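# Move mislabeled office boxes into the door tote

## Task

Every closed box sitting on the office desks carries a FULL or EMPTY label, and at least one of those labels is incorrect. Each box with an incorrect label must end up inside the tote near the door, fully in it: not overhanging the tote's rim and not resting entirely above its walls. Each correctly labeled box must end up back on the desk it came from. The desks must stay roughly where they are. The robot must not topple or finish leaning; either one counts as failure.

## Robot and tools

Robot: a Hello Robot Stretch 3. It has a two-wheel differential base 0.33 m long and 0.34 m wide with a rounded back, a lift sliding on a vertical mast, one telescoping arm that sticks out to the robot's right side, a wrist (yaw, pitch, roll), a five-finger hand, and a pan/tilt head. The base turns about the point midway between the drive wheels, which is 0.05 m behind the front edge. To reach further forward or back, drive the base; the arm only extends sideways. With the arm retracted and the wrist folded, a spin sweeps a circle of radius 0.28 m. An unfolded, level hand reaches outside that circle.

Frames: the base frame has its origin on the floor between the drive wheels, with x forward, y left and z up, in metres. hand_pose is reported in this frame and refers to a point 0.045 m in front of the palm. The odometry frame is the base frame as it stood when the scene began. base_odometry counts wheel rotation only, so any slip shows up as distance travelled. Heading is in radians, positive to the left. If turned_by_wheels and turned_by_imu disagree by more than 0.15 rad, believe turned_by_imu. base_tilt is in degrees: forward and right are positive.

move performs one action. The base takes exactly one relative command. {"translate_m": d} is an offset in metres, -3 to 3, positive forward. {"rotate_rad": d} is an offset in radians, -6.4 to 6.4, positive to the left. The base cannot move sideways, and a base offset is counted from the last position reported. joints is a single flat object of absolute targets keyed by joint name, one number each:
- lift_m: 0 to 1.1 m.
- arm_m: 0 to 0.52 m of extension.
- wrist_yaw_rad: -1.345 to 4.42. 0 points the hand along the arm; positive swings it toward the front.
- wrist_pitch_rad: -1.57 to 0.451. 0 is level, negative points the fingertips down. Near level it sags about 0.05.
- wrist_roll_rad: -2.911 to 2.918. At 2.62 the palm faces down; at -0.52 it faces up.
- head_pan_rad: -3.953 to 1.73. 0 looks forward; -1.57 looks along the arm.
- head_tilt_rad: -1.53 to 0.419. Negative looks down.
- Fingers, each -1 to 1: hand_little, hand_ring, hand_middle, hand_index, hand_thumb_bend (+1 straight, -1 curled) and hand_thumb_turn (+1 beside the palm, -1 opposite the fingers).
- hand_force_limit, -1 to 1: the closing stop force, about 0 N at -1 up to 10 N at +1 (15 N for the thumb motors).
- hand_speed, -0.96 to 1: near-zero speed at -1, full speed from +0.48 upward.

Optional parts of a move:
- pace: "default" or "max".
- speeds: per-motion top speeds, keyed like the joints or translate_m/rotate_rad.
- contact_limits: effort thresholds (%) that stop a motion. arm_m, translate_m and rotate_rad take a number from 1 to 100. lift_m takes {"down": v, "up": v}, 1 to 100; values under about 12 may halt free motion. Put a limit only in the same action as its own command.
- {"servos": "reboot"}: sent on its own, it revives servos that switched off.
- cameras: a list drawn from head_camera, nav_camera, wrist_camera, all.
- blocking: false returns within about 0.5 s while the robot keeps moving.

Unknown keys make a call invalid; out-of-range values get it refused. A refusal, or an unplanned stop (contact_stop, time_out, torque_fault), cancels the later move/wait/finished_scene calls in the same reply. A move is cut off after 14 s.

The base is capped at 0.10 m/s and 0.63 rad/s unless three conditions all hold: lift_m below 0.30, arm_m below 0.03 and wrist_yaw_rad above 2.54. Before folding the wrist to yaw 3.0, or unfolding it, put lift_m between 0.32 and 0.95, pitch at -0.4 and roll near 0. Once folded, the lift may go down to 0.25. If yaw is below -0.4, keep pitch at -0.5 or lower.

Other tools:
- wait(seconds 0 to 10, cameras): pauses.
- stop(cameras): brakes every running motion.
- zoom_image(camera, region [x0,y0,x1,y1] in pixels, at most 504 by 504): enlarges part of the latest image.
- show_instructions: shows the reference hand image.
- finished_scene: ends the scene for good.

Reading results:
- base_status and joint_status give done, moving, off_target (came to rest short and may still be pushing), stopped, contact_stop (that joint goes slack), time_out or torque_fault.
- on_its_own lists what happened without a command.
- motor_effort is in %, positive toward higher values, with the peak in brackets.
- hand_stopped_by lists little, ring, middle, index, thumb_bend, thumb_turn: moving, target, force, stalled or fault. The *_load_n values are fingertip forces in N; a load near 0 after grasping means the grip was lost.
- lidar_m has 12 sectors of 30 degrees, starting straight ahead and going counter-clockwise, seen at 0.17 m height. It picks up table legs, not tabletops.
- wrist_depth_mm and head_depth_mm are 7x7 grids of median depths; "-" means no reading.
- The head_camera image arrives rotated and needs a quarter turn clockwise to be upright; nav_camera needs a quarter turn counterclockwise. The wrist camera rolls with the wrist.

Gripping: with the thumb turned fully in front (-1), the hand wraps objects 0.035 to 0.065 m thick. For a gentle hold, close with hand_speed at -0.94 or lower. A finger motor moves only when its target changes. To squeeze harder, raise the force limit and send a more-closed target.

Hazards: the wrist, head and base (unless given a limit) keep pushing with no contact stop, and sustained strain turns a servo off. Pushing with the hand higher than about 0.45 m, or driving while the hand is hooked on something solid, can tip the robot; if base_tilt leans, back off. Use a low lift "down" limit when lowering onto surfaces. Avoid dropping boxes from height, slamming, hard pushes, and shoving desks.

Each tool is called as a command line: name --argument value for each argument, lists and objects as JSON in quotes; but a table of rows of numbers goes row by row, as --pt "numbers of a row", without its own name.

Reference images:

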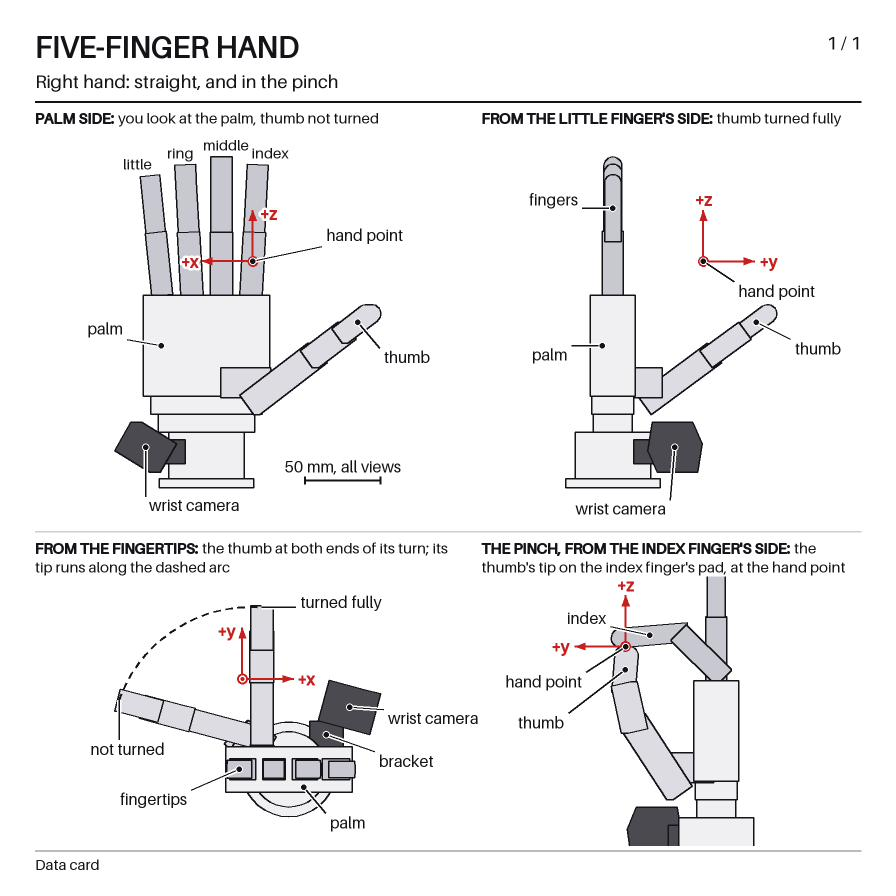

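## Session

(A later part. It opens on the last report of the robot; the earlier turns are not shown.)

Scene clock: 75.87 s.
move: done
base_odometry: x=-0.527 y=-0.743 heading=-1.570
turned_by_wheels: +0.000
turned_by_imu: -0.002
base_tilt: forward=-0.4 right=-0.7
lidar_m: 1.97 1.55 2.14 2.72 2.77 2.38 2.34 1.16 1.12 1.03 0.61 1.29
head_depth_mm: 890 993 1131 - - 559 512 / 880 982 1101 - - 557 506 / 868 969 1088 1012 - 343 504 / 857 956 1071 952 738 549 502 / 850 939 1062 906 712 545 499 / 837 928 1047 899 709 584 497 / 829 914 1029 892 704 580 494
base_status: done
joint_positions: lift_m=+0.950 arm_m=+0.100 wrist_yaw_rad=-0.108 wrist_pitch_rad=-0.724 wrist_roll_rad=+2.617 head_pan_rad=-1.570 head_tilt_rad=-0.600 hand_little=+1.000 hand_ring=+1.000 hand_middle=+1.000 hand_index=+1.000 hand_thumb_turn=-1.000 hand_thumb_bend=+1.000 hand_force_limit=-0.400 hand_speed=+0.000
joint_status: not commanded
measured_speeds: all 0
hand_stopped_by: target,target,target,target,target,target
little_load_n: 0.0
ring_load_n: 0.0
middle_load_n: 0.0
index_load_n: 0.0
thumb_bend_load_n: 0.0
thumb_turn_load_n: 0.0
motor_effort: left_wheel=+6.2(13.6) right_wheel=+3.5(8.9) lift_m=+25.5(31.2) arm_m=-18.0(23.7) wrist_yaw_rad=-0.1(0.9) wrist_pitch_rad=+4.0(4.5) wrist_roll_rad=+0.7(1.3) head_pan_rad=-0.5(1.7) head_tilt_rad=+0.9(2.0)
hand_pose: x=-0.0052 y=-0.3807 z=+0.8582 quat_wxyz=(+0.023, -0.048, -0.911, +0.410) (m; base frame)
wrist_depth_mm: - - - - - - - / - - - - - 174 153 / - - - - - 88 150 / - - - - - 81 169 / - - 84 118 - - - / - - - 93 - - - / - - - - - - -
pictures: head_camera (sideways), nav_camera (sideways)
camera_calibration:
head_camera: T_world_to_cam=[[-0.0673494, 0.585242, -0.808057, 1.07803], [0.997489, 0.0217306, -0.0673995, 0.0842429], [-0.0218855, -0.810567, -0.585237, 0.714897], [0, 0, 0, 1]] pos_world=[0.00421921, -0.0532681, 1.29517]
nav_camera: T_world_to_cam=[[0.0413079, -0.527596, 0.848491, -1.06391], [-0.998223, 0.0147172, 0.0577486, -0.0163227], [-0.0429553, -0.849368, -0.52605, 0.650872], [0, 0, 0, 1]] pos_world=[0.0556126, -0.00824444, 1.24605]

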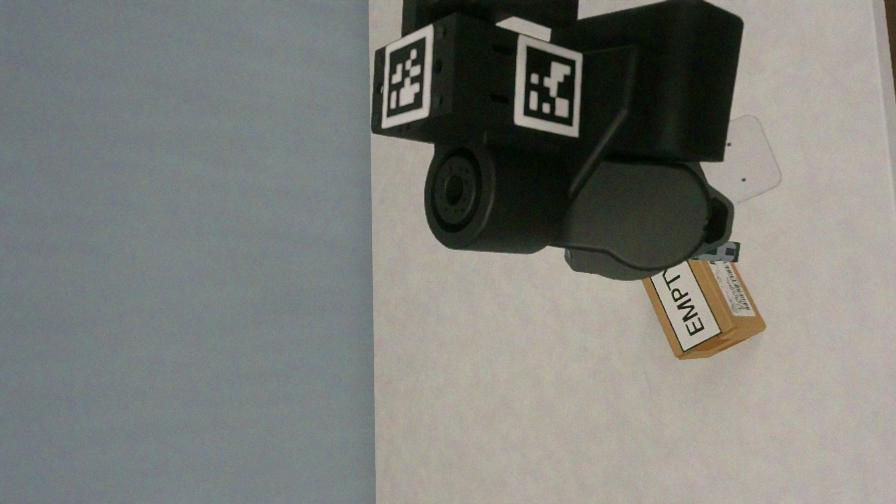

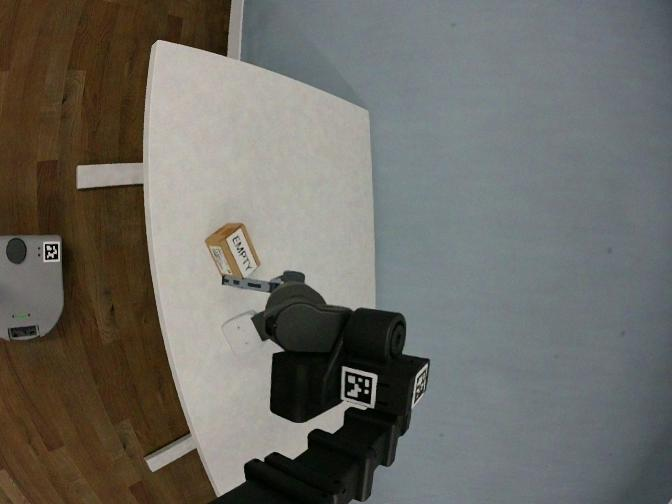

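move --joints '{"arm_m": 0.0, "head_tilt_rad": -0.75}' --cameras '["head_camera"]'

Scene clock: 78.07 s.
move: done
base_odometry: x=-0.527 y=-0.743 heading=-1.570
turned_by_wheels: +0.000
turned_by_imu: +0.000
base_tilt: forward=-0.5 right=-0.8
lidar_m: 1.97 1.55 2.14 2.71 2.77 2.38 2.35 1.16 1.12 1.03 0.61 1.28
head_depth_mm: 921 1047 969 819 - - - / 899 1032 957 765 - - - / 893 1020 956 761 - - - / 886 1009 944 755 579 - 1142 / 873 995 934 746 579 533 1139 / 862 978 925 745 617 529 1136 / 855 970 916 739 614 528 1108
base_status: not commanded
joint_positions: lift_m=+0.950 arm_m=+0.002 wrist_yaw_rad=-0.108 wrist_pitch_rad=-0.724 wrist_roll_rad=+2.617 head_pan_rad=-1.570 head_tilt_rad=-0.749 hand_little=+1.000 hand_ring=+1.000 hand_middle=+1.000 hand_index=+1.000 hand_thumb_turn=-1.000 hand_thumb_bend=+1.000 hand_force_limit=-0.400 hand_speed=+0.000
joint_status: all done
joint sent to its limit — arm_m, lower limit.
measured_speeds: all 0
hand_stopped_by: target,target,target,target,target,target
little_load_n: 0.0
ring_load_n: 0.0
middle_load_n: 0.0
index_load_n: -0.5
thumb_bend_load_n: 0.0
thumb_turn_load_n: 0.0
motor_effort: left_wheel=+5.8(7.0) right_wheel=+3.4(3.7) lift_m=+26.2(26.4) arm_m=-24.2(26.5) wrist_yaw_rad=-0.1(0.7) wrist_pitch_rad=+4.3(4.4) wrist_roll_rad=+0.8(1.4) head_pan_rad=+0.6(0.8) head_tilt_rad=-5.2(5.3)
hand_pose: x=-0.0052 y=-0.2829 z=+0.8582 quat_wxyz=(+0.023, -0.048, -0.911, +0.410) (m; base frame)
wrist_depth_mm: - - - - - - - / - - - - - - - / - - - - - 87 - / - - - - 261 80 - / - - 84 117 191 - - / - - - 93 - - - / - - - - - - -
pictures: head_camera (sideways)
camera_calibration:
head_camera: T_world_to_cam=[[-0.0675029, 0.699111, -0.711819, 0.95254], [0.997477, 0.0315648, -0.0635909, 0.0792677], [-0.0219887, -0.714316, -0.699478, 0.86353], [0, 0, 0, 1]] pos_world=[0.00421945, -0.0516007, 1.2871]

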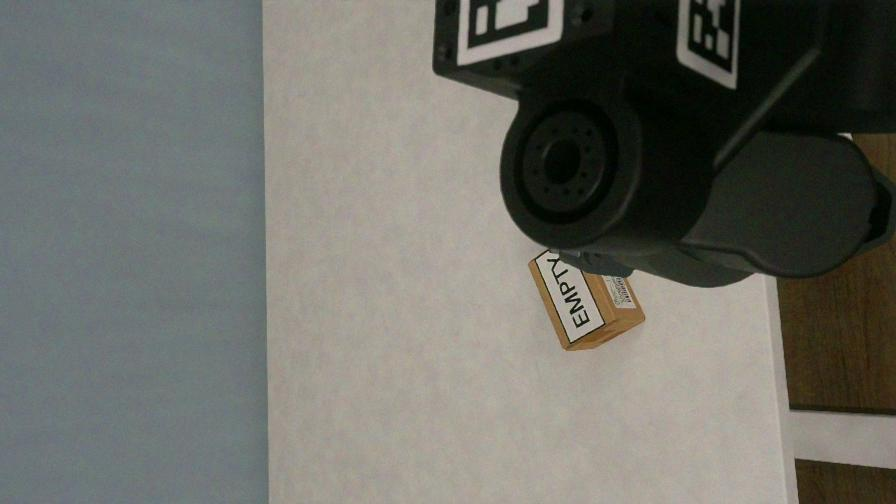

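zoom_image --camera "head_camera" --region '[510, 230, 670, 370]'

Scaled by 3.150 from the camera's 896x504 image, which has a finer 1280x720 frame.

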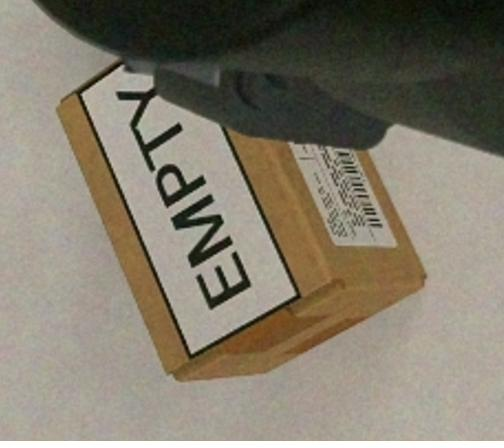

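move --joints '{"wrist_yaw_rad": 0.558}'

Scene clock: 80.20 s.
move: done
base_odometry: x=-0.527 y=-0.743 heading=-1.570
turned_by_wheels: +0.000
turned_by_imu: +0.000
base_tilt: forward=-0.2 right=-0.6
lidar_m: 1.97 1.55 2.14 2.72 2.77 2.38 2.35 1.16 1.12 1.03 0.61 1.29
head_depth_mm: 911 1048 970 817 - - 1158 / 907 1029 961 783 - - 1114 / 891 1017 956 758 - - 1123 / 884 1003 940 753 579 - 1143 / 874 989 933 746 481 375 1137 / 867 977 929 743 619 509 1129 / 854 970 920 735 615 527 1110
base_status: not commanded
joint_positions: lift_m=+0.950 arm_m=+0.002 wrist_yaw_rad=+0.556 wrist_pitch_rad=-0.724 wrist_roll_rad=+2.617 head_pan_rad=-1.570 head_tilt_rad=-0.750 hand_little=+1.000 hand_ring=+1.000 hand_middle=+1.000 hand_index=+1.000 hand_thumb_turn=-1.000 hand_thumb_bend=+1.000 hand_force_limit=-0.400 hand_speed=+0.000
joint_status: all done
measured_speeds: all 0
hand_stopped_by: target,target,target,target,target,target
little_load_n: 0.0
ring_load_n: -0.5
middle_load_n: 0.0
index_load_n: 0.0
thumb_bend_load_n: 0.0
thumb_turn_load_n: 0.0
motor_effort: left_wheel=+6.0(7.2) right_wheel=+3.1(3.6) lift_m=+27.6(27.6) arm_m=-24.2(24.4) wrist_yaw_rad=+1.2(3.9) wrist_pitch_rad=+4.3(4.4) wrist_roll_rad=+0.5(1.3) head_pan_rad=+0.1(1.2) head_tilt_rad=-4.9(5.5)
hand_pose: x=+0.0750 y=-0.2441 z=+0.8582 quat_wxyz=(-0.112, +0.251, -0.877, +0.395) (m; base frame)
wrist_depth_mm: - - 231 - - 834 807 / - - 230 231 - - 874 / - - - 245 - 87 948 / - - - - - 80 - / - - 84 117 - - - / - - - 93 - - - / - - - - - - -
pictures: none

move --base '{"translate_m": -0.038}'

move --joints '{"arm_m": 0.136}'

move --joints '{"lift_m": 0.91}' --contact_limits '{"lift_m": {"down": 15}}' --cameras '["head_camera", "wrist_camera"]'

Scene clock: 81.90 s.
move: done
base_odometry: x=-0.527 y=-0.705 heading=-1.570
turned_by_wheels: +0.000
turned_by_imu: +0.000
base_tilt: forward=-0.4 right=-0.7
lidar_m: 2.01 1.59 2.16 2.72 2.76 2.35 2.31 1.14 1.13 1.03 0.63 1.29
head_depth_mm: 923 1053 975 815 - - 1153 / 907 1041 964 784 - - 1132 / 896 1022 949 760 - - 1128 / 886 1012 938 752 640 - 1144 / 879 995 936 747 480 375 1152 / 870 985 928 739 603 508 1142 / 860 975 921 737 614 529 1105
base_status: done
joint_positions: lift_m=+0.950 arm_m=+0.002 wrist_yaw_rad=+0.557 wrist_pitch_rad=-0.724 wrist_roll_rad=+2.617 head_pan_rad=-1.570 head_tilt_rad=-0.750 hand_little=+1.000 hand_ring=+1.000 hand_middle=+1.000 hand_index=+1.000 hand_thumb_turn=-1.000 hand_thumb_bend=+1.000 hand_force_limit=-0.400 hand_speed=+0.000
joint_status: not commanded
measured_speeds: all 0
hand_stopped_by: target,target,target,target,target,target
little_load_n: 0.0
ring_load_n: 0.0
middle_load_n: -0.5
index_load_n: -0.5
thumb_bend_load_n: 0.0
thumb_turn_load_n: 0.0
motor_effort: left_wheel=+0.4(7.1) right_wheel=-11.0(14.3) lift_m=+29.0(29.0) arm_m=-24.2(24.3) wrist_yaw_rad=+0.9(1.5) wrist_pitch_rad=+4.3(4.4) wrist_roll_rad=+0.9(1.2) head_pan_rad=+0.2(1.1) head_tilt_rad=-4.3(5.3)
hand_pose: x=+0.0750 y=-0.2440 z=+0.8582 quat_wxyz=(-0.112, +0.251, -0.877, +0.395) (m; base frame)
wrist_depth_mm: - - - - - 833 761 / - - - 258 - - 852 / - - 269 253 - 88 - / - - - 265 - 80 - / - - 84 118 - - - / - - - 93 - - - / - - - - - - -
pictures: none

Scene clock: 84.13 s.
move: done
base_odometry: x=-0.527 y=-0.705 heading=-1.570
turned_by_wheels: +0.000
turned_by_imu: +0.000
base_tilt: forward=-0.5 right=-0.7
lidar_m: 2.00 1.59 2.16 2.72 2.77 2.35 2.31 1.13 1.13 1.03 0.63 1.29
head_depth_mm: 918 1034 - 299 637 556 1179 / 907 1015 - 293 633 552 1178 / 899 1019 - 285 589 549 1169 / 883 1009 941 322 611 534 1162 / 878 997 935 446 563 533 1159 / 868 984 929 741 602 532 1131 / 857 971 917 738 614 527 1105
base_status: not commanded
joint_positions: lift_m=+0.950 arm_m=+0.136 wrist_yaw_rad=+0.557 wrist_pitch_rad=-0.725 wrist_roll_rad=+2.617 head_pan_rad=-1.570 head_tilt_rad=-0.750 hand_little=+1.000 hand_ring=+1.000 hand_middle=+1.000 hand_index=+1.000 hand_thumb_turn=-1.000 hand_thumb_bend=+1.000 hand_force_limit=-0.400 hand_speed=+0.000
joint_status: all done
measured_speeds: all 0
hand_stopped_by: target,target,target,target,target,target
little_load_n: 0.0
ring_load_n: 0.0
middle_load_n: 0.0
index_load_n: 0.0
thumb_bend_load_n: 0.0
thumb_turn_load_n: 0.0
motor_effort: left_wheel=+0.0(1.5) right_wheel=-10.4(11.0) lift_m=+30.0(30.2) arm_m=+24.3(26.4) wrist_yaw_rad=+0.3(1.3) wrist_pitch_rad=+4.3(4.5) wrist_roll_rad=+1.1(1.1) head_pan_rad=+0.5(1.2) head_tilt_rad=-4.5(5.4)
hand_pose: x=+0.0750 y=-0.3777 z=+0.8581 quat_wxyz=(-0.112, +0.252, -0.877, +0.395) (m; base frame)
wrist_depth_mm: - - - - 151 163 - / - - - - 170 150 - / - - - - 187 87 - / - - - - - 80 - / - - 84 118 - - - / - - - 93 - - - / - - - - - - -
pictures: none

Scene clock: 85.30 s.
move: done
base_odometry: x=-0.527 y=-0.705 heading=-1.570
turned_by_wheels: +0.000
turned_by_imu: +0.000
base_tilt: forward=-0.4 right=-0.8
lidar_m: 2.01 1.58 2.16 2.72 2.77 2.35 2.32 1.14 1.13 1.03 0.63 1.29
head_depth_mm: 917 1046 1004 315 624 553 1181 / 907 1041 1037 305 617 553 1173 / 896 1025 987 308 332 549 1168 / 888 1010 949 364 581 536 1158 / 876 998 934 747 547 532 1158 / 869 984 925 741 600 530 1126 / 857 970 919 736 614 527 1099
base_status: not commanded
joint_positions: lift_m=+0.910 arm_m=+0.136 wrist_yaw_rad=+0.557 wrist_pitch_rad=-0.725 wrist_roll_rad=+2.617 head_pan_rad=-1.570 head_tilt_rad=-0.750 hand_little=+1.000 hand_ring=+1.000 hand_middle=+1.000 hand_index=+1.000 hand_thumb_turn=-1.000 hand_thumb_bend=+1.000 hand_force_limit=-0.400 hand_speed=+0.000
joint_status: all done
measured_speeds: all 0
hand_stopped_by: target,target,target,target,target,target
little_load_n: 0.0
ring_load_n: 0.0
middle_load_n: 0.0
index_load_n: 0.0
thumb_bend_load_n: 0.0
thumb_turn_load_n: 0.0
motor_effort: left_wheel=+1.4(1.6) right_wheel=-10.6(10.7) lift_m=+26.0(29.7) arm_m=+23.9(24.3) wrist_yaw_rad=+0.3(1.0) wrist_pitch_rad=+4.3(4.5) wrist_roll_rad=+0.9(1.2) head_pan_rad=+1.1(1.1) head_tilt_rad=-3.8(4.8)
contact_limits: lift_m down 15 (down: maximum 72; up: maximum 65)
hand_pose: x=+0.0750 y=-0.3777 z=+0.8181 quat_wxyz=(-0.112, +0.252, -0.877, +0.395) (m; base frame)
wrist_depth_mm: - - - - 141 - - / - - - - 132 134 - / - - - 161 144 87 - / - - - - 165 81 - / - - 84 118 - - - / - - - 93 - - - / - - - - - - -
pictures: head_camera (sideways), wrist_camera
camera_calibration:
head_camera: T_world_to_cam=[[-0.0674862, 0.699868, -0.711077, 0.951622], [0.997478, 0.0316213, -0.0635448, 0.079211], [-0.0219877, -0.713572, -0.700236, 0.864541], [0, 0, 0, 1]] pos_world=[0.0042194, -0.0516013, 1.28709]
wrist_camera: T_world_to_cam=[[0.546356, 0.721905, -0.424674, 0.637611], [0.663754, -0.0639616, 0.745211, -0.688806], [0.510809, -0.68903, -0.514113, 0.274071], [0, 0, 0, 1]] pos_world=[-0.0311631, -0.315509, 0.924987]

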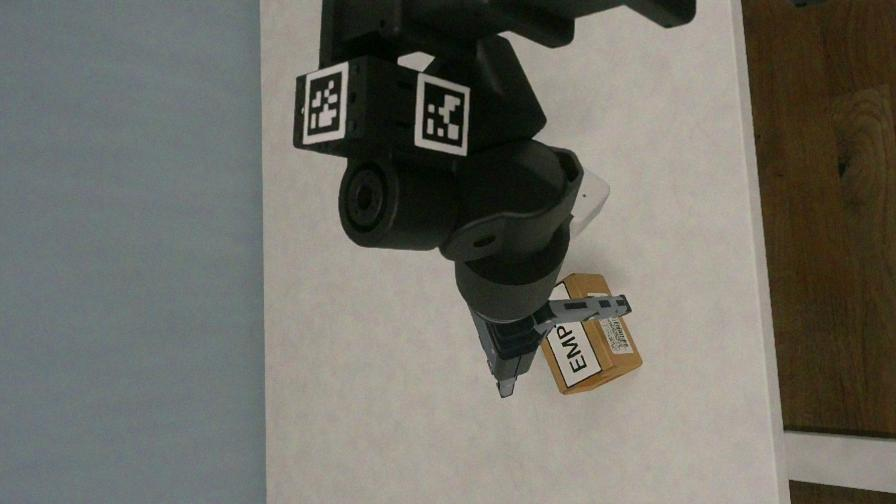

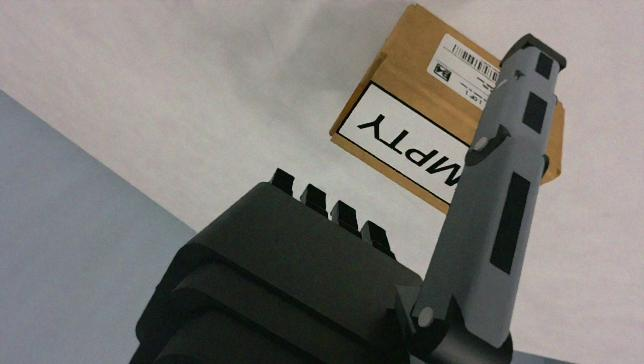

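move --base '{"translate_m": 0.007}'

move --joints '{"lift_m": 0.887}' --contact_limits '{"lift_m": {"down": 15}}' --speeds '{"lift_m": 0.04}' --cameras '["head_camera", "wrist_camera"]'

Scene clock: 86.67 s.
move: done
base_odometry: x=-0.527 y=-0.712 heading=-1.570
turned_by_wheels: +0.000
turned_by_imu: +0.000
base_tilt: forward=-0.2 right=-0.7
lidar_m: 2.00 1.58 2.16 2.73 2.77 2.36 2.32 1.14 1.12 1.03 0.63 1.29
head_depth_mm: 921 1053 1002 315 623 553 1177 / 909 1034 1040 305 617 552 1168 / 899 1022 984 309 333 539 1167 / 888 1009 948 364 571 535 1162 / 879 997 934 747 547 532 1154 / 864 983 925 741 604 529 1128 / 861 973 917 737 615 528 1105
base_status: done
joint_positions: lift_m=+0.910 arm_m=+0.136 wrist_yaw_rad=+0.557 wrist_pitch_rad=-0.725 wrist_roll_rad=+2.617 head_pan_rad=-1.570 head_tilt_rad=-0.750 hand_little=+1.000 hand_ring=+1.000 hand_middle=+1.000 hand_index=+1.000 hand_thumb_turn=-1.000 hand_thumb_bend=+1.000 hand_force_limit=-0.400 hand_speed=+0.000
joint_status: not commanded
measured_speeds: all 0
hand_stopped_by: target,target,target,target,target,target
little_load_n: 0.0
ring_load_n: -0.5
middle_load_n: -0.5
index_load_n: 0.0
thumb_bend_load_n: 0.0
thumb_turn_load_n: 0.0
motor_effort: left_wheel=+5.6(10.7) right_wheel=+2.7(7.5) lift_m=+27.6(27.6) arm_m=+23.4(23.9) wrist_yaw_rad=+0.6(1.0) wrist_pitch_rad=+4.3(4.6) wrist_roll_rad=+0.9(1.2) head_pan_rad=-0.6(1.3) head_tilt_rad=-3.9(4.5)
contact_limits: lift_m down 15 (down: maximum 72; up: maximum 65)
hand_pose: x=+0.0750 y=-0.3777 z=+0.8181 quat_wxyz=(-0.112, +0.252, -0.877, +0.395) (m; base frame)
wrist_depth_mm: - - - - 134 - - / - - - - 129 128 - / - - - 160 144 89 - / - - - - 163 80 - / - - 84 117 - - - / - - - 93 - - - / - - - - - - -
pictures: none

Scene clock: 87.73 s.
move: done
base_odometry: x=-0.527 y=-0.712 heading=-1.570
turned_by_wheels: +0.000
turned_by_imu: +0.000
base_tilt: forward=-0.4 right=-0.7
lidar_m: 2.00 1.58 2.16 2.71 2.76 2.36 2.32 1.14 1.12 1.03 0.63 1.29
head_depth_mm: 918 1052 968 296 606 567 1178 / 910 1032 960 298 591 552 1173 / 897 1026 954 299 338 539 1164 / 887 1010 942 348 381 534 1162 / 878 997 932 745 538 531 1157 / 865 982 925 742 599 531 1135 / 857 967 916 738 614 527 1099
base_status: not commanded
joint_positions: lift_m=+0.887 arm_m=+0.136 wrist_yaw_rad=+0.557 wrist_pitch_rad=-0.725 wrist_roll_rad=+2.617 head_pan_rad=-1.570 head_tilt_rad=-0.750 hand_little=+1.000 hand_ring=+1.000 hand_middle=+1.000 hand_index=+1.000 hand_thumb_turn=-1.000 hand_thumb_bend=+1.000 hand_force_limit=-0.400 hand_speed=+0.000
joint_status: all done
measured_speeds: all 0
hand_stopped_by: target,target,target,target,target,target
little_load_n: 0.0
ring_load_n: 0.0
middle_load_n: 0.0
index_load_n: 0.0
thumb_bend_load_n: 0.0
thumb_turn_load_n: 0.0
motor_effort: left_wheel=+5.0(6.5) right_wheel=+2.3(2.6) lift_m=+25.0(26.7) arm_m=+23.4(23.6) wrist_yaw_rad=+0.7(1.1) wrist_pitch_rad=+4.6(4.6) wrist_roll_rad=+0.8(1.1) head_pan_rad=-0.3(1.5) head_tilt_rad=-3.1(4.3)
contact_limits: lift_m down 15 (down: maximum 72; up: maximum 65)
hand_pose: x=+0.0750 y=-0.3777 z=+0.7952 quat_wxyz=(-0.112, +0.252, -0.877, +0.395) (m; base frame)
wrist_depth_mm: - - - - 131 115 110 / - - - 112 121 126 115 / - - - 131 116 89 - / - - - 153 134 81 - / - - 84 118 163 - - / - - - 93 - - - / - - - - - - -
pictures: head_camera (sideways), wrist_camera
camera_calibration:
head_camera: T_world_to_cam=[[-0.0674862, 0.699868, -0.711077, 0.951622], [0.997478, 0.0316213, -0.0635448, 0.079211], [-0.0219877, -0.713572, -0.700236, 0.864541], [0, 0, 0, 1]] pos_world=[0.0042194, -0.0516013, 1.28709]
wrist_camera: T_world_to_cam=[[0.546356, 0.721905, -0.424674, 0.627844], [0.663754, -0.0639616, 0.745211, -0.671666], [0.510809, -0.68903, -0.514113, 0.262246], [0, 0, 0, 1]] pos_world=[-0.0311631, -0.315509, 0.901987]

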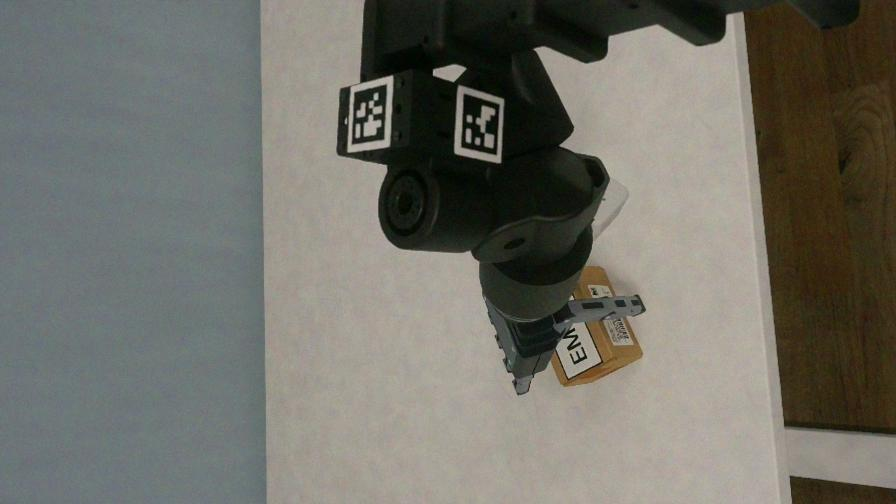

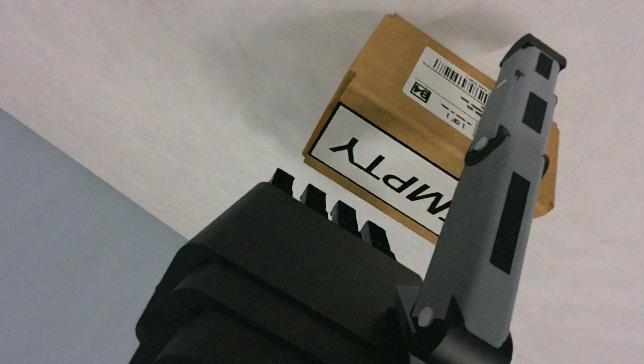

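move --joints '{"hand_index": 0.45, "hand_middle": 0.5, "hand_ring": 0.45, "hand_thumb_bend": 0.75, "hand_speed": -0.7, "hand_force_limit": -0.6}'

move --joints '{"hand_index": -0.4, "hand_middle": -0.4, "hand_ring": -0.4, "hand_thumb_bend": 0.0, "hand_speed": -0.9, "hand_force_limit": -0.4}' --cameras '["wrist_camera"]'

move --joints '{"lift_m": 0.927}' --speeds '{"lift_m": 0.04}' --cameras '["wrist_camera"]'

Scene clock: 89.17 s.
move: done
base_odometry: x=-0.527 y=-0.712 heading=-1.570
turned_by_wheels: +0.000
turned_by_imu: +0.000
base_tilt: forward=-0.4 right=-0.8
lidar_m: 2.00 1.58 2.16 2.72 2.76 2.35 2.32 1.14 1.12 1.03 0.62 1.29
head_depth_mm: 918 1052 965 297 605 568 1181 / 910 1039 964 298 591 552 1170 / 895 1022 954 299 338 539 1169 / 887 1012 940 347 380 536 1160 / 874 998 938 746 537 534 1155 / 869 985 930 743 604 531 1130 / 859 964 918 734 613 528 1103
base_status: not commanded
joint_positions: lift_m=+0.887 arm_m=+0.136 wrist_yaw_rad=+0.557 wrist_pitch_rad=-0.725 wrist_roll_rad=+2.617 head_pan_rad=-1.570 head_tilt_rad=-0.750 hand_little=+1.000 hand_ring=+0.450 hand_middle=+0.500 hand_index=+0.450 hand_thumb_turn=-1.000 hand_thumb_bend=+0.750 hand_force_limit=-0.600 hand_speed=-0.700
joint_status: all done
measured_speeds: all 0
hand_stopped_by: target,target,target,target,target,target
little_load_n: 0.0
ring_load_n: 0.0
middle_load_n: 0.0
index_load_n: 0.0
thumb_bend_load_n: 0.0
thumb_turn_load_n: 0.0
motor_effort: left_wheel=+5.4(6.3) right_wheel=+2.2(2.5) lift_m=+25.6(25.6) arm_m=+22.9(23.2) wrist_yaw_rad=+0.8(1.0) wrist_pitch_rad=+4.3(4.6) wrist_roll_rad=+0.7(1.2) head_pan_rad=+0.3(1.8) head_tilt_rad=-3.1(4.0)
contact_limits: lift_m down 15 (down: maximum 72; up: maximum 65)
hand_pose: x=+0.0750 y=-0.3777 z=+0.7951 quat_wxyz=(-0.112, +0.252, -0.877, +0.395) (m; base frame)
wrist_depth_mm: - - - - 131 - 111 / - - - 112 121 119 115 / - - - 131 117 101 - / - - - 157 133 87 - / - - 84 118 163 - - / - - - 93 - - - / - - - - - - -
pictures: none

Scene clock: 92.57 s.
move: off_target
base_odometry: x=-0.527 y=-0.712 heading=-1.570
turned_by_wheels: +0.000
turned_by_imu: +0.000
base_tilt: forward=-0.3 right=-0.7
lidar_m: 2.00 1.58 2.16 2.71 2.76 2.36 2.32 1.14 1.13 1.03 0.63 1.29
head_depth_mm: 915 1049 968 297 605 565 1178 / 904 1040 963 297 590 553 1170 / 899 1020 955 299 338 540 1169 / 888 1012 942 347 380 535 1168 / 877 999 938 749 532 534 1164 / 869 986 925 741 604 530 1136 / 858 970 919 735 613 528 1094
base_status: not commanded
joint_positions: lift_m=+0.887 arm_m=+0.136 wrist_yaw_rad=+0.557 wrist_pitch_rad=-0.721 wrist_roll_rad=+2.617 head_pan_rad=-1.570 head_tilt_rad=-0.750 hand_little=+1.000 hand_ring=+0.265 hand_middle=+0.270 hand_index=+0.275 hand_thumb_turn=-1.000 hand_thumb_bend=+0.663 hand_force_limit=-0.400 hand_speed=-0.900
joint_status: hand_ring off_target (ended at +0.265, target -0.400); hand_middle off_target (ended at +0.270, target -0.400); hand_index off_target (ended at +0.275, target -0.400); hand_thumb_bend off_target (ended at +0.663, target +0.000); the others done
measured_speeds: all 0
hand_stopped_by: target,force,force,force,force,target
little_load_n: 0.0
ring_load_n: 1.0
middle_load_n: 6.0
index_load_n: 1.5
thumb_bend_load_n: 9.0
thumb_turn_load_n: 1.0
motor_effort: left_wheel=+5.7(6.3) right_wheel=+2.2(2.6) lift_m=+26.6(27.0) arm_m=+21.9(23.0) wrist_yaw_rad=+0.1(1.1) wrist_pitch_rad=+3.7(4.5) wrist_roll_rad=+0.8(1.2) head_pan_rad=-0.3(1.5) head_tilt_rad=-2.2(4.1)
contact_limits: lift_m down 15 (down: maximum 72; up: maximum 65)
hand_pose: x=+0.0754 y=-0.3783 z=+0.7956 quat_wxyz=(-0.113, +0.251, -0.876, +0.396) (m; base frame)
wrist_depth_mm: - - - - - - 111 / - - - 113 122 118 116 / - - - 132 118 100 - / - - - 156 132 87 - / - - 84 120 163 - - / - - - 93 - - - / - - - - - - -
pictures: wrist_camera
camera_calibration:
wrist_camera: T_world_to_cam=[[0.547109, 0.72071, -0.425733, 0.628669], [0.662416, -0.0618425, 0.746579, -0.672508], [0.511739, -0.690473, -0.511244, 0.258904], [0, 0, 0, 1]] pos_world=[-0.0309618, -0.315911, 0.902089]

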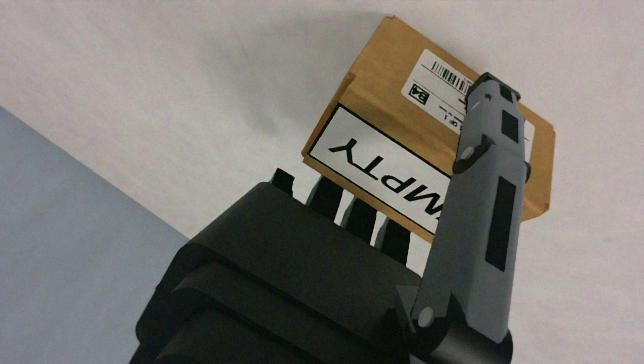

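Scene clock: 94.07 s.
move: done
base_odometry: x=-0.527 y=-0.712 heading=-1.570
turned_by_wheels: +0.000
turned_by_imu: +0.000
base_tilt: forward=-0.5 right=-0.7
lidar_m: 2.00 1.58 2.17 2.71 2.76 2.35 2.32 1.14 1.13 1.03 0.62 1.29
head_depth_mm: 917 1049 1052 311 636 555 1176 / 905 1026 - 300 631 552 1168 / 896 1027 1028 299 418 539 1171 / 887 1010 972 349 583 536 1163 / 877 998 932 745 530 534 1161 / 866 981 924 745 591 530 1126 / 856 969 917 736 614 529 1103
base_status: not commanded
joint_positions: lift_m=+0.927 arm_m=+0.136 wrist_yaw_rad=+0.557 wrist_pitch_rad=-0.735 wrist_roll_rad=+2.617 head_pan_rad=-1.570 head_tilt_rad=-0.750 hand_little=+1.000 hand_ring=+0.265 hand_middle=+0.270 hand_index=+0.275 hand_thumb_turn=-1.000 hand_thumb_bend=+0.663 hand_force_limit=-0.400 hand_speed=-0.900
joint_status: all done
measured_speeds: all 0
hand_stopped_by: target,force,force,force,force,target
little_load_n: 0.0
ring_load_n: 0.5
middle_load_n: 5.5
index_load_n: 1.5
thumb_bend_load_n: 9.5
thumb_turn_load_n: 1.0
motor_effort: left_wheel=+5.8(6.3) right_wheel=+2.2(2.5) lift_m=+33.7(36.4) arm_m=+21.6(22.0) wrist_yaw_rad=+0.5(1.1) wrist_pitch_rad=+6.4(6.9) wrist_roll_rad=+0.9(1.2) head_pan_rad=+1.9(1.9) head_tilt_rad=-2.2(3.1)
hand_pose: x=+0.0738 y=-0.3757 z=+0.8338 quat_wxyz=(-0.111, +0.252, -0.879, +0.390) (m; base frame)
wrist_depth_mm: - - - - - - - / - - - 113 123 118 - / - - - 132 118 100 - / - - - 155 133 87 - / - - 84 119 163 - - / - - - 93 - - - / - - - - - - -
pictures: wrist_camera
camera_calibration:
wrist_camera: T_world_to_cam=[[0.544043, 0.725595, -0.421343, 0.642278], [0.667774, -0.0703848, 0.741029, -0.698735], [0.50803, -0.684513, -0.522826, 0.293364], [0, 0, 0, 1]] pos_world=[-0.031867, -0.314403, 0.94178]

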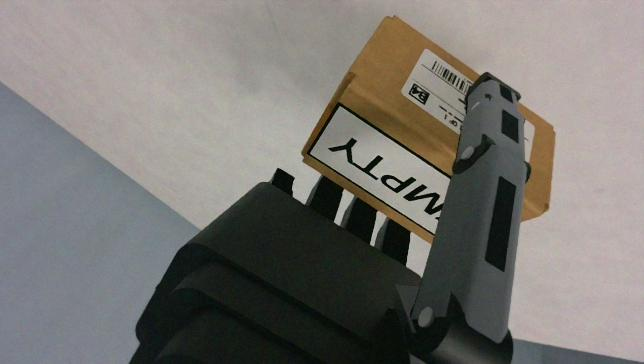

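move --joints '{"lift_m": 0.888}' --contact_limits '{"lift_m": {"down": 12}}' --speeds '{"lift_m": 0.04}'

move --joints '{"hand_index": 0.6, "hand_middle": 0.6, "hand_ring": 0.6, "hand_thumb_bend": 0.95, "hand_speed": -0.7}'

move --joints '{"lift_m": 0.95, "hand_index": 1, "hand_middle": 1, "hand_ring": 1, "hand_thumb_bend": 1, "head_pan_rad": 1.57, "head_tilt_rad": -0.5}' --pace "max" --cameras '["head_camera","nav_camera"]'

Scene clock: 96.17 s.
move: done
base_odometry: x=-0.527 y=-0.712 heading=-1.570
turned_by_wheels: +0.000
turned_by_imu: +0.000
base_tilt: forward=-0.4 right=-0.8
lidar_m: 2.00 1.58 2.16 2.72 2.76 2.35 2.32 1.14 1.13 1.03 0.62 1.29
head_depth_mm: 924 1051 971 296 606 566 1183 / 911 1041 963 298 591 553 1170 / 896 1024 953 299 338 539 1173 / 887 1009 944 380 379 536 1166 / 874 997 934 747 540 534 1158 / 864 985 926 738 604 531 1131 / 857 973 920 734 613 527 1097
base_status: not commanded
joint_positions: lift_m=+0.888 arm_m=+0.136 wrist_yaw_rad=+0.557 wrist_pitch_rad=-0.730 wrist_roll_rad=+2.617 head_pan_rad=-1.570 head_tilt_rad=-0.750 hand_little=+1.000 hand_ring=+0.265 hand_middle=+0.270 hand_index=+0.275 hand_thumb_turn=-1.000 hand_thumb_bend=+0.663 hand_force_limit=-0.400 hand_speed=-0.900
joint_status: all done
measured_speeds: all 0
hand_stopped_by: target,force,force,force,force,target
little_load_n: 0.0
ring_load_n: 0.0
middle_load_n: 3.0
index_load_n: 0.5
thumb_bend_load_n: 11.5
thumb_turn_load_n: 1.5
motor_effort: left_wheel=+5.6(6.4) right_wheel=+2.4(2.5) lift_m=+21.8(30.8) arm_m=+20.8(21.5) wrist_yaw_rad=+0.5(1.0) wrist_pitch_rad=+5.1(6.4) wrist_roll_rad=+0.8(1.2) head_pan_rad=+0.2(1.5) head_tilt_rad=-2.4(2.9)
contact_limits: lift_m down 12 (down: maximum 72; up: maximum 65)
hand_pose: x=+0.0744 y=-0.3766 z=+0.7954 quat_wxyz=(-0.111, +0.252, -0.878, +0.392) (m; base frame)
wrist_depth_mm: - - - - 130 - 111 / - - - 112 122 118 - / - - - 132 118 99 - / - - - 156 132 87 - / - - 84 120 163 - - / - - - 93 - - - / - - - - - - -
pictures: none

Scene clock: 97.33 s.
move: done
base_odometry: x=-0.527 y=-0.712 heading=-1.570
turned_by_wheels: +0.000
turned_by_imu: +0.000
base_tilt: forward=-0.3 right=-0.6
lidar_m: 2.00 1.58 2.16 2.71 2.76 2.36 2.32 1.14 1.12 1.03 0.62 1.29
head_depth_mm: 919 1053 969 297 605 565 1178 / 910 1037 961 299 593 552 1175 / 896 1023 951 300 338 540 1164 / 888 1012 947 380 381 536 1159 / 879 992 937 745 539 532 1158 / 868 986 927 742 603 530 1134 / 854 970 921 734 613 527 1102
base_status: not commanded
joint_positions: lift_m=+0.888 arm_m=+0.136 wrist_yaw_rad=+0.557 wrist_pitch_rad=-0.728 wrist_roll_rad=+2.617 head_pan_rad=-1.570 head_tilt_rad=-0.750 hand_little=+1.000 hand_ring=+0.600 hand_middle=+0.600 hand_index=+0.600 hand_thumb_turn=-1.000 hand_thumb_bend=+0.950 hand_force_limit=-0.400 hand_speed=-0.700
joint_status: all done
measured_speeds: all 0
hand_stopped_by: target,target,target,target,target,target
little_load_n: 0.0
ring_load_n: 0.0
middle_load_n: 0.0
index_load_n: 0.0
thumb_bend_load_n: 0.0
thumb_turn_load_n: 0.0
motor_effort: left_wheel=+5.3(6.5) right_wheel=+2.2(2.5) lift_m=+32.9(33.1) arm_m=+20.6(21.0) wrist_yaw_rad=+0.6(1.1) wrist_pitch_rad=+5.1(5.5) wrist_roll_rad=+0.7(1.2) head_pan_rad=+0.4(1.4) head_tilt_rad=-1.7(2.5)
contact_limits: lift_m down 12 (down: maximum 72; up: maximum 65)
hand_pose: x=+0.0746 y=-0.3769 z=+0.7957 quat_wxyz=(-0.112, +0.252, -0.877, +0.393) (m; base frame)
wrist_depth_mm: - - - - 131 - 111 / - - - 113 122 107 116 / - - - 132 118 89 - / - - - 158 135 82 - / - - 84 118 165 - - / - - - 93 - - - / - - - - - - -
pictures: none

Scene clock: 100.13 s.
move: done
base_odometry: x=-0.527 y=-0.712 heading=-1.570
turned_by_wheels: +0.000
turned_by_imu: +0.000
base_tilt: forward=-0.4 right=-0.8
lidar_m: 2.00 1.58 2.16 2.72 2.76 2.36 2.32 1.14 1.12 1.03 0.62 1.29
head_depth_mm: 2440 2673 2967 2762 2021 1611 1331 / 2401 2631 2916 2721 2022 1599 1317 / 2378 2611 2892 2681 2002 1581 1312 / 2340 2525 2891 2668 1967 1571 1307 / 2353 2591 2806 2497 1959 1558 1311 / 2314 2505 2777 2560 1947 1557 1277 / 2290 2498 2737 2606 - - -
base_status: not commanded
joint_positions: lift_m=+0.950 arm_m=+0.136 wrist_yaw_rad=+0.557 wrist_pitch_rad=-0.728 wrist_roll_rad=+2.617 head_pan_rad=+1.581 head_tilt_rad=-0.500 hand_little=+1.000 hand_ring=+1.000 hand_middle=+1.000 hand_index=+1.000 hand_thumb_turn=-1.000 hand_thumb_bend=+1.000 hand_force_limit=-0.400 hand_speed=-0.700
joint_status: all done
measured_speeds: translate_m=+0.000 rotate_rad=+0.000 lift_m=+0.000 arm_m=+0.000 wrist_yaw_rad=+0.000 wrist_pitch_rad=+0.000 wrist_roll_rad=+0.000 head_pan_rad=-0.024 head_tilt_rad=+0.000
hand_stopped_by: target,target,target,target,target,target
little_load_n: 0.0
ring_load_n: 0.0
middle_load_n: 0.0
index_load_n: 0.0
thumb_bend_load_n: 0.0
thumb_turn_load_n: 0.0
motor_effort: left_wheel=+5.5(6.2) right_wheel=+2.1(2.6) lift_m=+33.2(34.5) arm_m=+19.8(20.8) wrist_yaw_rad=+0.5(1.3) wrist_pitch_rad=+4.9(5.2) wrist_roll_rad=+0.8(1.1) head_pan_rad=-2.0(6.1) head_tilt_rad=+3.1(4.8)
hand_pose: x=+0.0746 y=-0.3770 z=+0.8577 quat_wxyz=(-0.112, +0.252, -0.877, +0.393) (m; base frame)
wrist_depth_mm: - - - - 149 159 - / - - - - 169 149 - / - - - - 187 87 - / - - - - - 80 - / - - 84 118 - - - / - - - 93 - - - / - - - - - - -
pictures: head_camera (sideways), nav_camera (sideways)
camera_calibration:
head_camera: T_world_to_cam=[[0.0722833, -0.501223, -0.862294, 1.14788], [-0.997296, -0.0248218, -0.069172, 0.098724], [0.0132669, 0.864962, -0.501662, 0.605989], [0, 0, 0, 1]] pos_world=[0.00744477, 0.0536374, 1.30064]
nav_camera: T_world_to_cam=[[-0.0455377, 0.440022, 0.896832, -1.12639], [0.998382, -0.010557, 0.0558738, -0.0260192], [0.0340535, 0.897925, -0.438829, 0.536859], [0, 0, 0, 1]] pos_world=[-0.0435983, 0.0133035, 1.24723]

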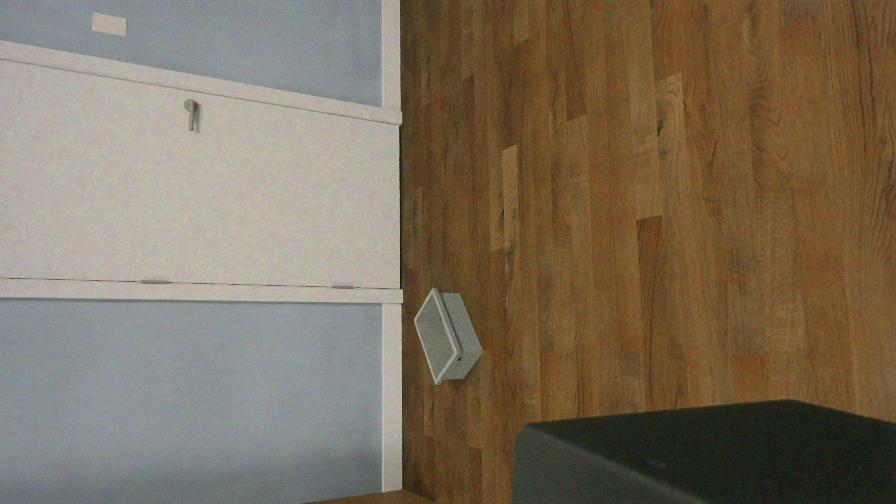

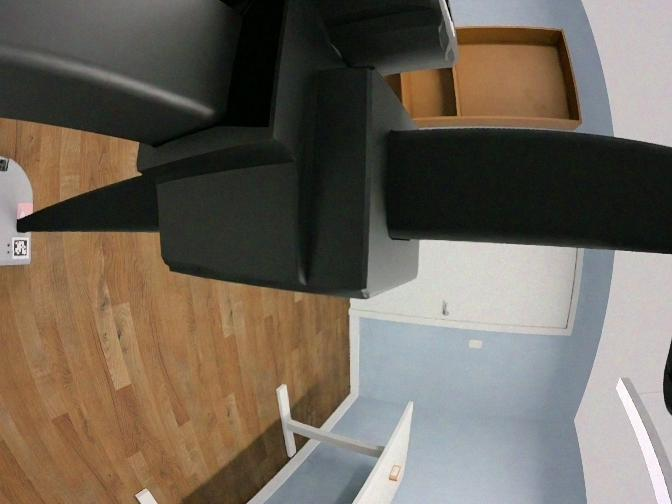

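move --joints '{"arm_m": 0.0, "lift_m": 1.08, "wrist_yaw_rad": 0, "head_pan_rad": -0.8, "head_tilt_rad": -0.4}' --pace "max"

move --base '{"translate_m": 0.85}' --joints '{"head_pan_rad": 0.0}' --cameras '["head_camera","nav_camera"]'

Scene clock: 103.83 s.
move: done
base_odometry: x=-0.527 y=-0.712 heading=-1.570
turned_by_wheels: +0.000
turned_by_imu: +0.000
base_tilt: forward=-0.4 right=-0.6
lidar_m: 2.00 1.58 2.16 2.72 2.76 2.36 2.32 1.14 1.12 1.03 0.62 1.30
head_depth_mm: 889 936 989 1051 961 727 589 / 942 992 1055 1127 948 722 582 / 997 1064 1135 1216 1232 718 580 / 1068 1138 1222 1316 1429 710 575 / 1148 1235 1335 1447 1566 1600 572 / 1240 1345 1458 1594 1754 1712 570 / 1350 1464 1616 1785 1960 1691 1338
base_status: not commanded
joint_positions: lift_m=+1.080 arm_m=+0.002 wrist_yaw_rad=+0.001 wrist_pitch_rad=-0.727 wrist_roll_rad=+2.617 head_pan_rad=-0.812 head_tilt_rad=-0.398 hand_little=+1.000 hand_ring=+1.000 hand_middle=+1.000 hand_index=+1.000 hand_thumb_turn=-1.000 hand_thumb_bend=+1.000 hand_force_limit=-0.400 hand_speed=-0.700
joint_status: all done
joint sent to its limit — arm_m, lower limit.
measured_speeds: translate_m=+0.000 rotate_rad=+0.000 lift_m=+0.000 arm_m=+0.000 wrist_yaw_rad=+0.000 wrist_pitch_rad=+0.000 wrist_roll_rad=+0.000 head_pan_rad=+0.024 head_tilt_rad=+0.000
hand_stopped_by: target,target,target,target,target,target
little_load_n: 0.5
ring_load_n: 0.0
middle_load_n: 0.0
index_load_n: 0.0
thumb_bend_load_n: 0.0
thumb_turn_load_n: 0.0
motor_effort: left_wheel=+4.9(6.4) right_wheel=+1.9(2.3) lift_m=+29.9(34.5) arm_m=-22.6(26.7) wrist_yaw_rad=-1.1(6.5) wrist_pitch_rad=+4.7(5.0) wrist_roll_rad=+0.8(1.3) head_pan_rad=+2.1(6.2) head_tilt_rad=+1.5(5.3)
hand_pose: x=+0.0094 y=-0.2797 z=+0.9879 quat_wxyz=(+0.000, +0.001, -0.912, +0.409) (m; base frame)
wrist_depth_mm: - - - - - - - / - - - - 334 - - / - - - - - 88 - / - - - - - 80 - / - - 84 118 - - - / - - - 93 - - - / - - - - - - -
pictures: none

Scene clock: 113.47 s.
move: done
base_odometry: x=-0.526 y=-1.562 heading=-1.570
turned_by_wheels: +0.000
turned_by_imu: -0.002
base_tilt: forward=-0.4 right=-0.7
lidar_m: 1.16 0.82 1.45 1.79 2.86 3.41 3.18 0.77 0.75 0.91 0.92 1.14
head_depth_mm: 1011 1091 1179 1286 1431 1594 1433 / 997 1079 1168 1279 1396 1556 1423 / 982 1054 1144 1245 1374 1513 1415 / 975 1044 1130 1230 1347 1488 1407 / 954 1028 1111 1207 1325 1472 1389 / 944 1010 1095 1186 1309 1434 1386 / 933 1000 1080 1170 1276 1409 1380
base_status: done
joint_positions: lift_m=+1.080 arm_m=+0.002 wrist_yaw_rad=+0.001 wrist_pitch_rad=-0.727 wrist_roll_rad=+2.617 head_pan_rad=+0.000 head_tilt_rad=-0.400 hand_little=+1.000 hand_ring=+1.000 hand_middle=+1.000 hand_index=+1.000 hand_thumb_turn=-1.000 hand_thumb_bend=+1.000 hand_force_limit=-0.400 hand_speed=-0.700
joint_status: all done
measured_speeds: all 0
hand_stopped_by: target,target,target,target,target,target
little_load_n: -0.5
ring_load_n: 0.0
middle_load_n: 0.0
index_load_n: 0.0
thumb_bend_load_n: 0.0
thumb_turn_load_n: 0.0
motor_effort: left_wheel=+8.7(13.9) right_wheel=-1.0(8.7) lift_m=+25.6(29.7) arm_m=-12.6(22.5) wrist_yaw_rad=-1.3(1.8) wrist_pitch_rad=+4.7(5.0) wrist_roll_rad=+0.7(1.4) head_pan_rad=-2.4(4.7) head_tilt_rad=-2.5(3.6)
hand_pose: x=+0.0094 y=-0.2797 z=+0.9879 quat_wxyz=(+0.000, +0.001, -0.912, +0.409) (m; base frame)
wrist_depth_mm: - - - - - 950 898 / - - - - - - 987 / - - - - - 87 - / - - - - - 81 - / - - 84 118 - - - / - - - 93 - - - / - - - - - - -
pictures: head_camera (sideways), nav_camera (sideways)
camera_calibration:
head_camera: T_world_to_cam=[[-0.413434, -0.0669522, -0.908069, 1.21052], [-0.00723101, 0.997503, -0.070254, 0.0940678], [0.910505, -0.0224791, -0.412886, 0.484995], [0, 0, 0, 1]] pos_world=[0.0595607, -0.00188345, 1.3061]
nav_camera: T_world_to_cam=[[0.348822, 0.0408847, 0.936297, -1.18035], [-0.0266826, -0.99821, 0.053529, -0.0167609], [0.936809, -0.0436549, -0.347107, 0.412003], [0, 0, 0, 1]] pos_world=[0.0253188, 0.0495135, 1.24907]

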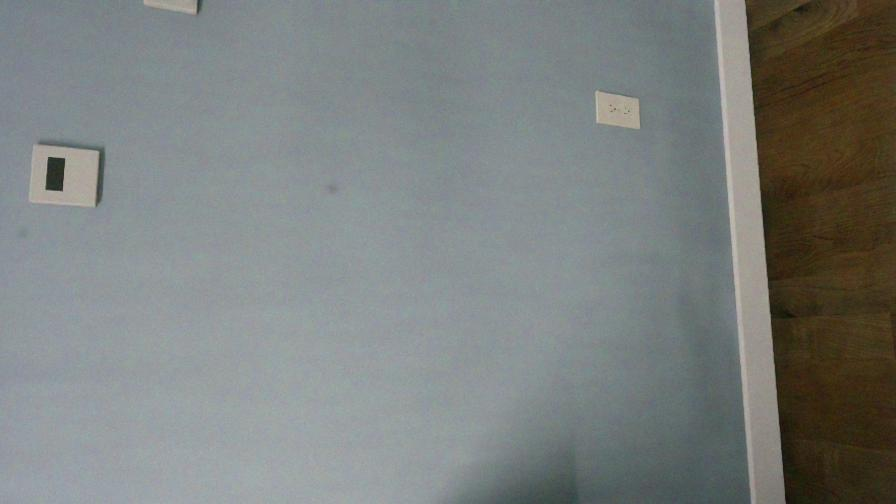

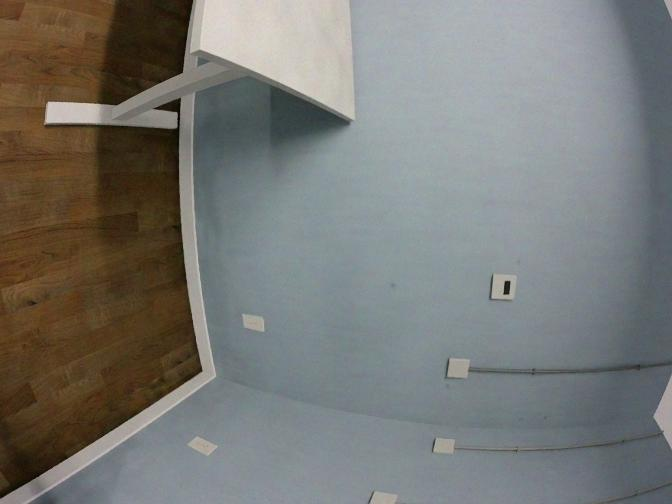

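move --base '{"rotate_rad": 1.57}' --joints '{"head_pan_rad": -1.57, "head_tilt_rad": -0.5}' --cameras '["head_camera","nav_camera"]'

Scene clock: 118.60 s.
move: done
base_odometry: x=-0.526 y=-1.562 heading=+0.000
turned_by_wheels: +1.569
turned_by_imu: +1.594
base_tilt: forward=-0.4 right=-0.5
lidar_m: 1.79 2.87 3.18 3.18 0.77 0.74 0.91 0.92 1.15 1.16 0.81 1.46
head_depth_mm: 1000 1067 - - - - - / 990 1053 - - - - - / 984 1045 - - - - - / 967 1060 1163 1291 1407 - 1224 / 957 1045 1150 1275 1432 1555 1296 / 936 1030 1127 1259 1413 1526 1288 / 931 1016 1122 1242 1396 1505 1280
base_status: done
joint_positions: lift_m=+1.080 arm_m=+0.002 wrist_yaw_rad=+0.001 wrist_pitch_rad=-0.727 wrist_roll_rad=+2.617 head_pan_rad=-1.572 head_tilt_rad=-0.502 hand_little=+1.000 hand_ring=+1.000 hand_middle=+1.000 hand_index=+1.000 hand_thumb_turn=-1.000 hand_thumb_bend=+1.000 hand_force_limit=-0.400 hand_speed=-0.700
joint_status: all done
measured_speeds: all 0
hand_stopped_by: target,target,target,target,target,target
little_load_n: 0.0
ring_load_n: 0.0
middle_load_n: 0.0
index_load_n: 0.0
thumb_bend_load_n: 0.0
thumb_turn_load_n: 0.5
motor_effort: left_wheel=-10.0(15.2) right_wheel=+9.5(14.3) lift_m=+25.8(25.9) arm_m=-10.9(10.9) wrist_yaw_rad=-1.1(1.5) wrist_pitch_rad=+4.6(5.0) wrist_roll_rad=+0.8(1.3) head_pan_rad=+2.7(6.2) head_tilt_rad=-0.8(3.9)
hand_pose: x=+0.0094 y=-0.2798 z=+0.9879 quat_wxyz=(+0.000, +0.001, -0.912, +0.409) (m; base frame)
wrist_depth_mm: - - - - - 970 911 / - - - - - - 994 / - - - - - 88 - / - - - - - 80 - / - - 84 120 - 761 - / - - - 93 - 711 - / - - - - - - 623
pictures: head_camera (sideways), nav_camera (sideways)
camera_calibration:
head_camera: T_world_to_cam=[[-0.0662184, 0.5037, -0.861337, 1.14749], [0.997522, 0.0128569, -0.0691695, 0.0865458], [-0.0237665, -0.863783, -0.503303, 0.608332], [0, 0, 0, 1]] pos_world=[0.00411118, -0.0536347, 1.30053]
nav_camera: T_world_to_cam=[[0.0402768, -0.442325, 0.89595, -1.12579], [-0.998181, 0.0224403, 0.0559512, -0.0139606], [-0.044854, -0.896574, -0.440617, 0.539693], [0, 0, 0, 1]] pos_world=[0.0556154, -0.0137771, 1.24723]

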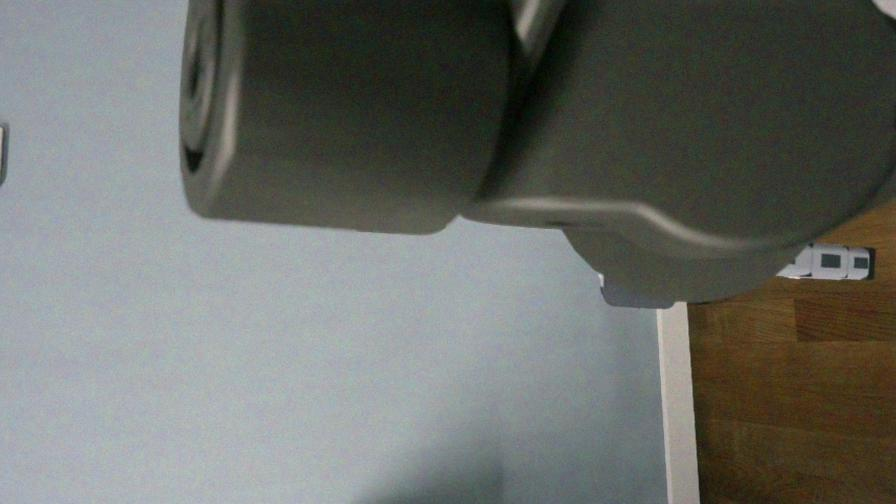

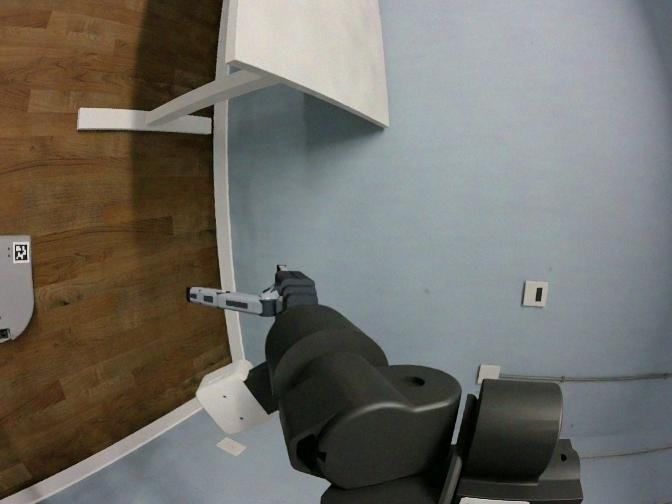

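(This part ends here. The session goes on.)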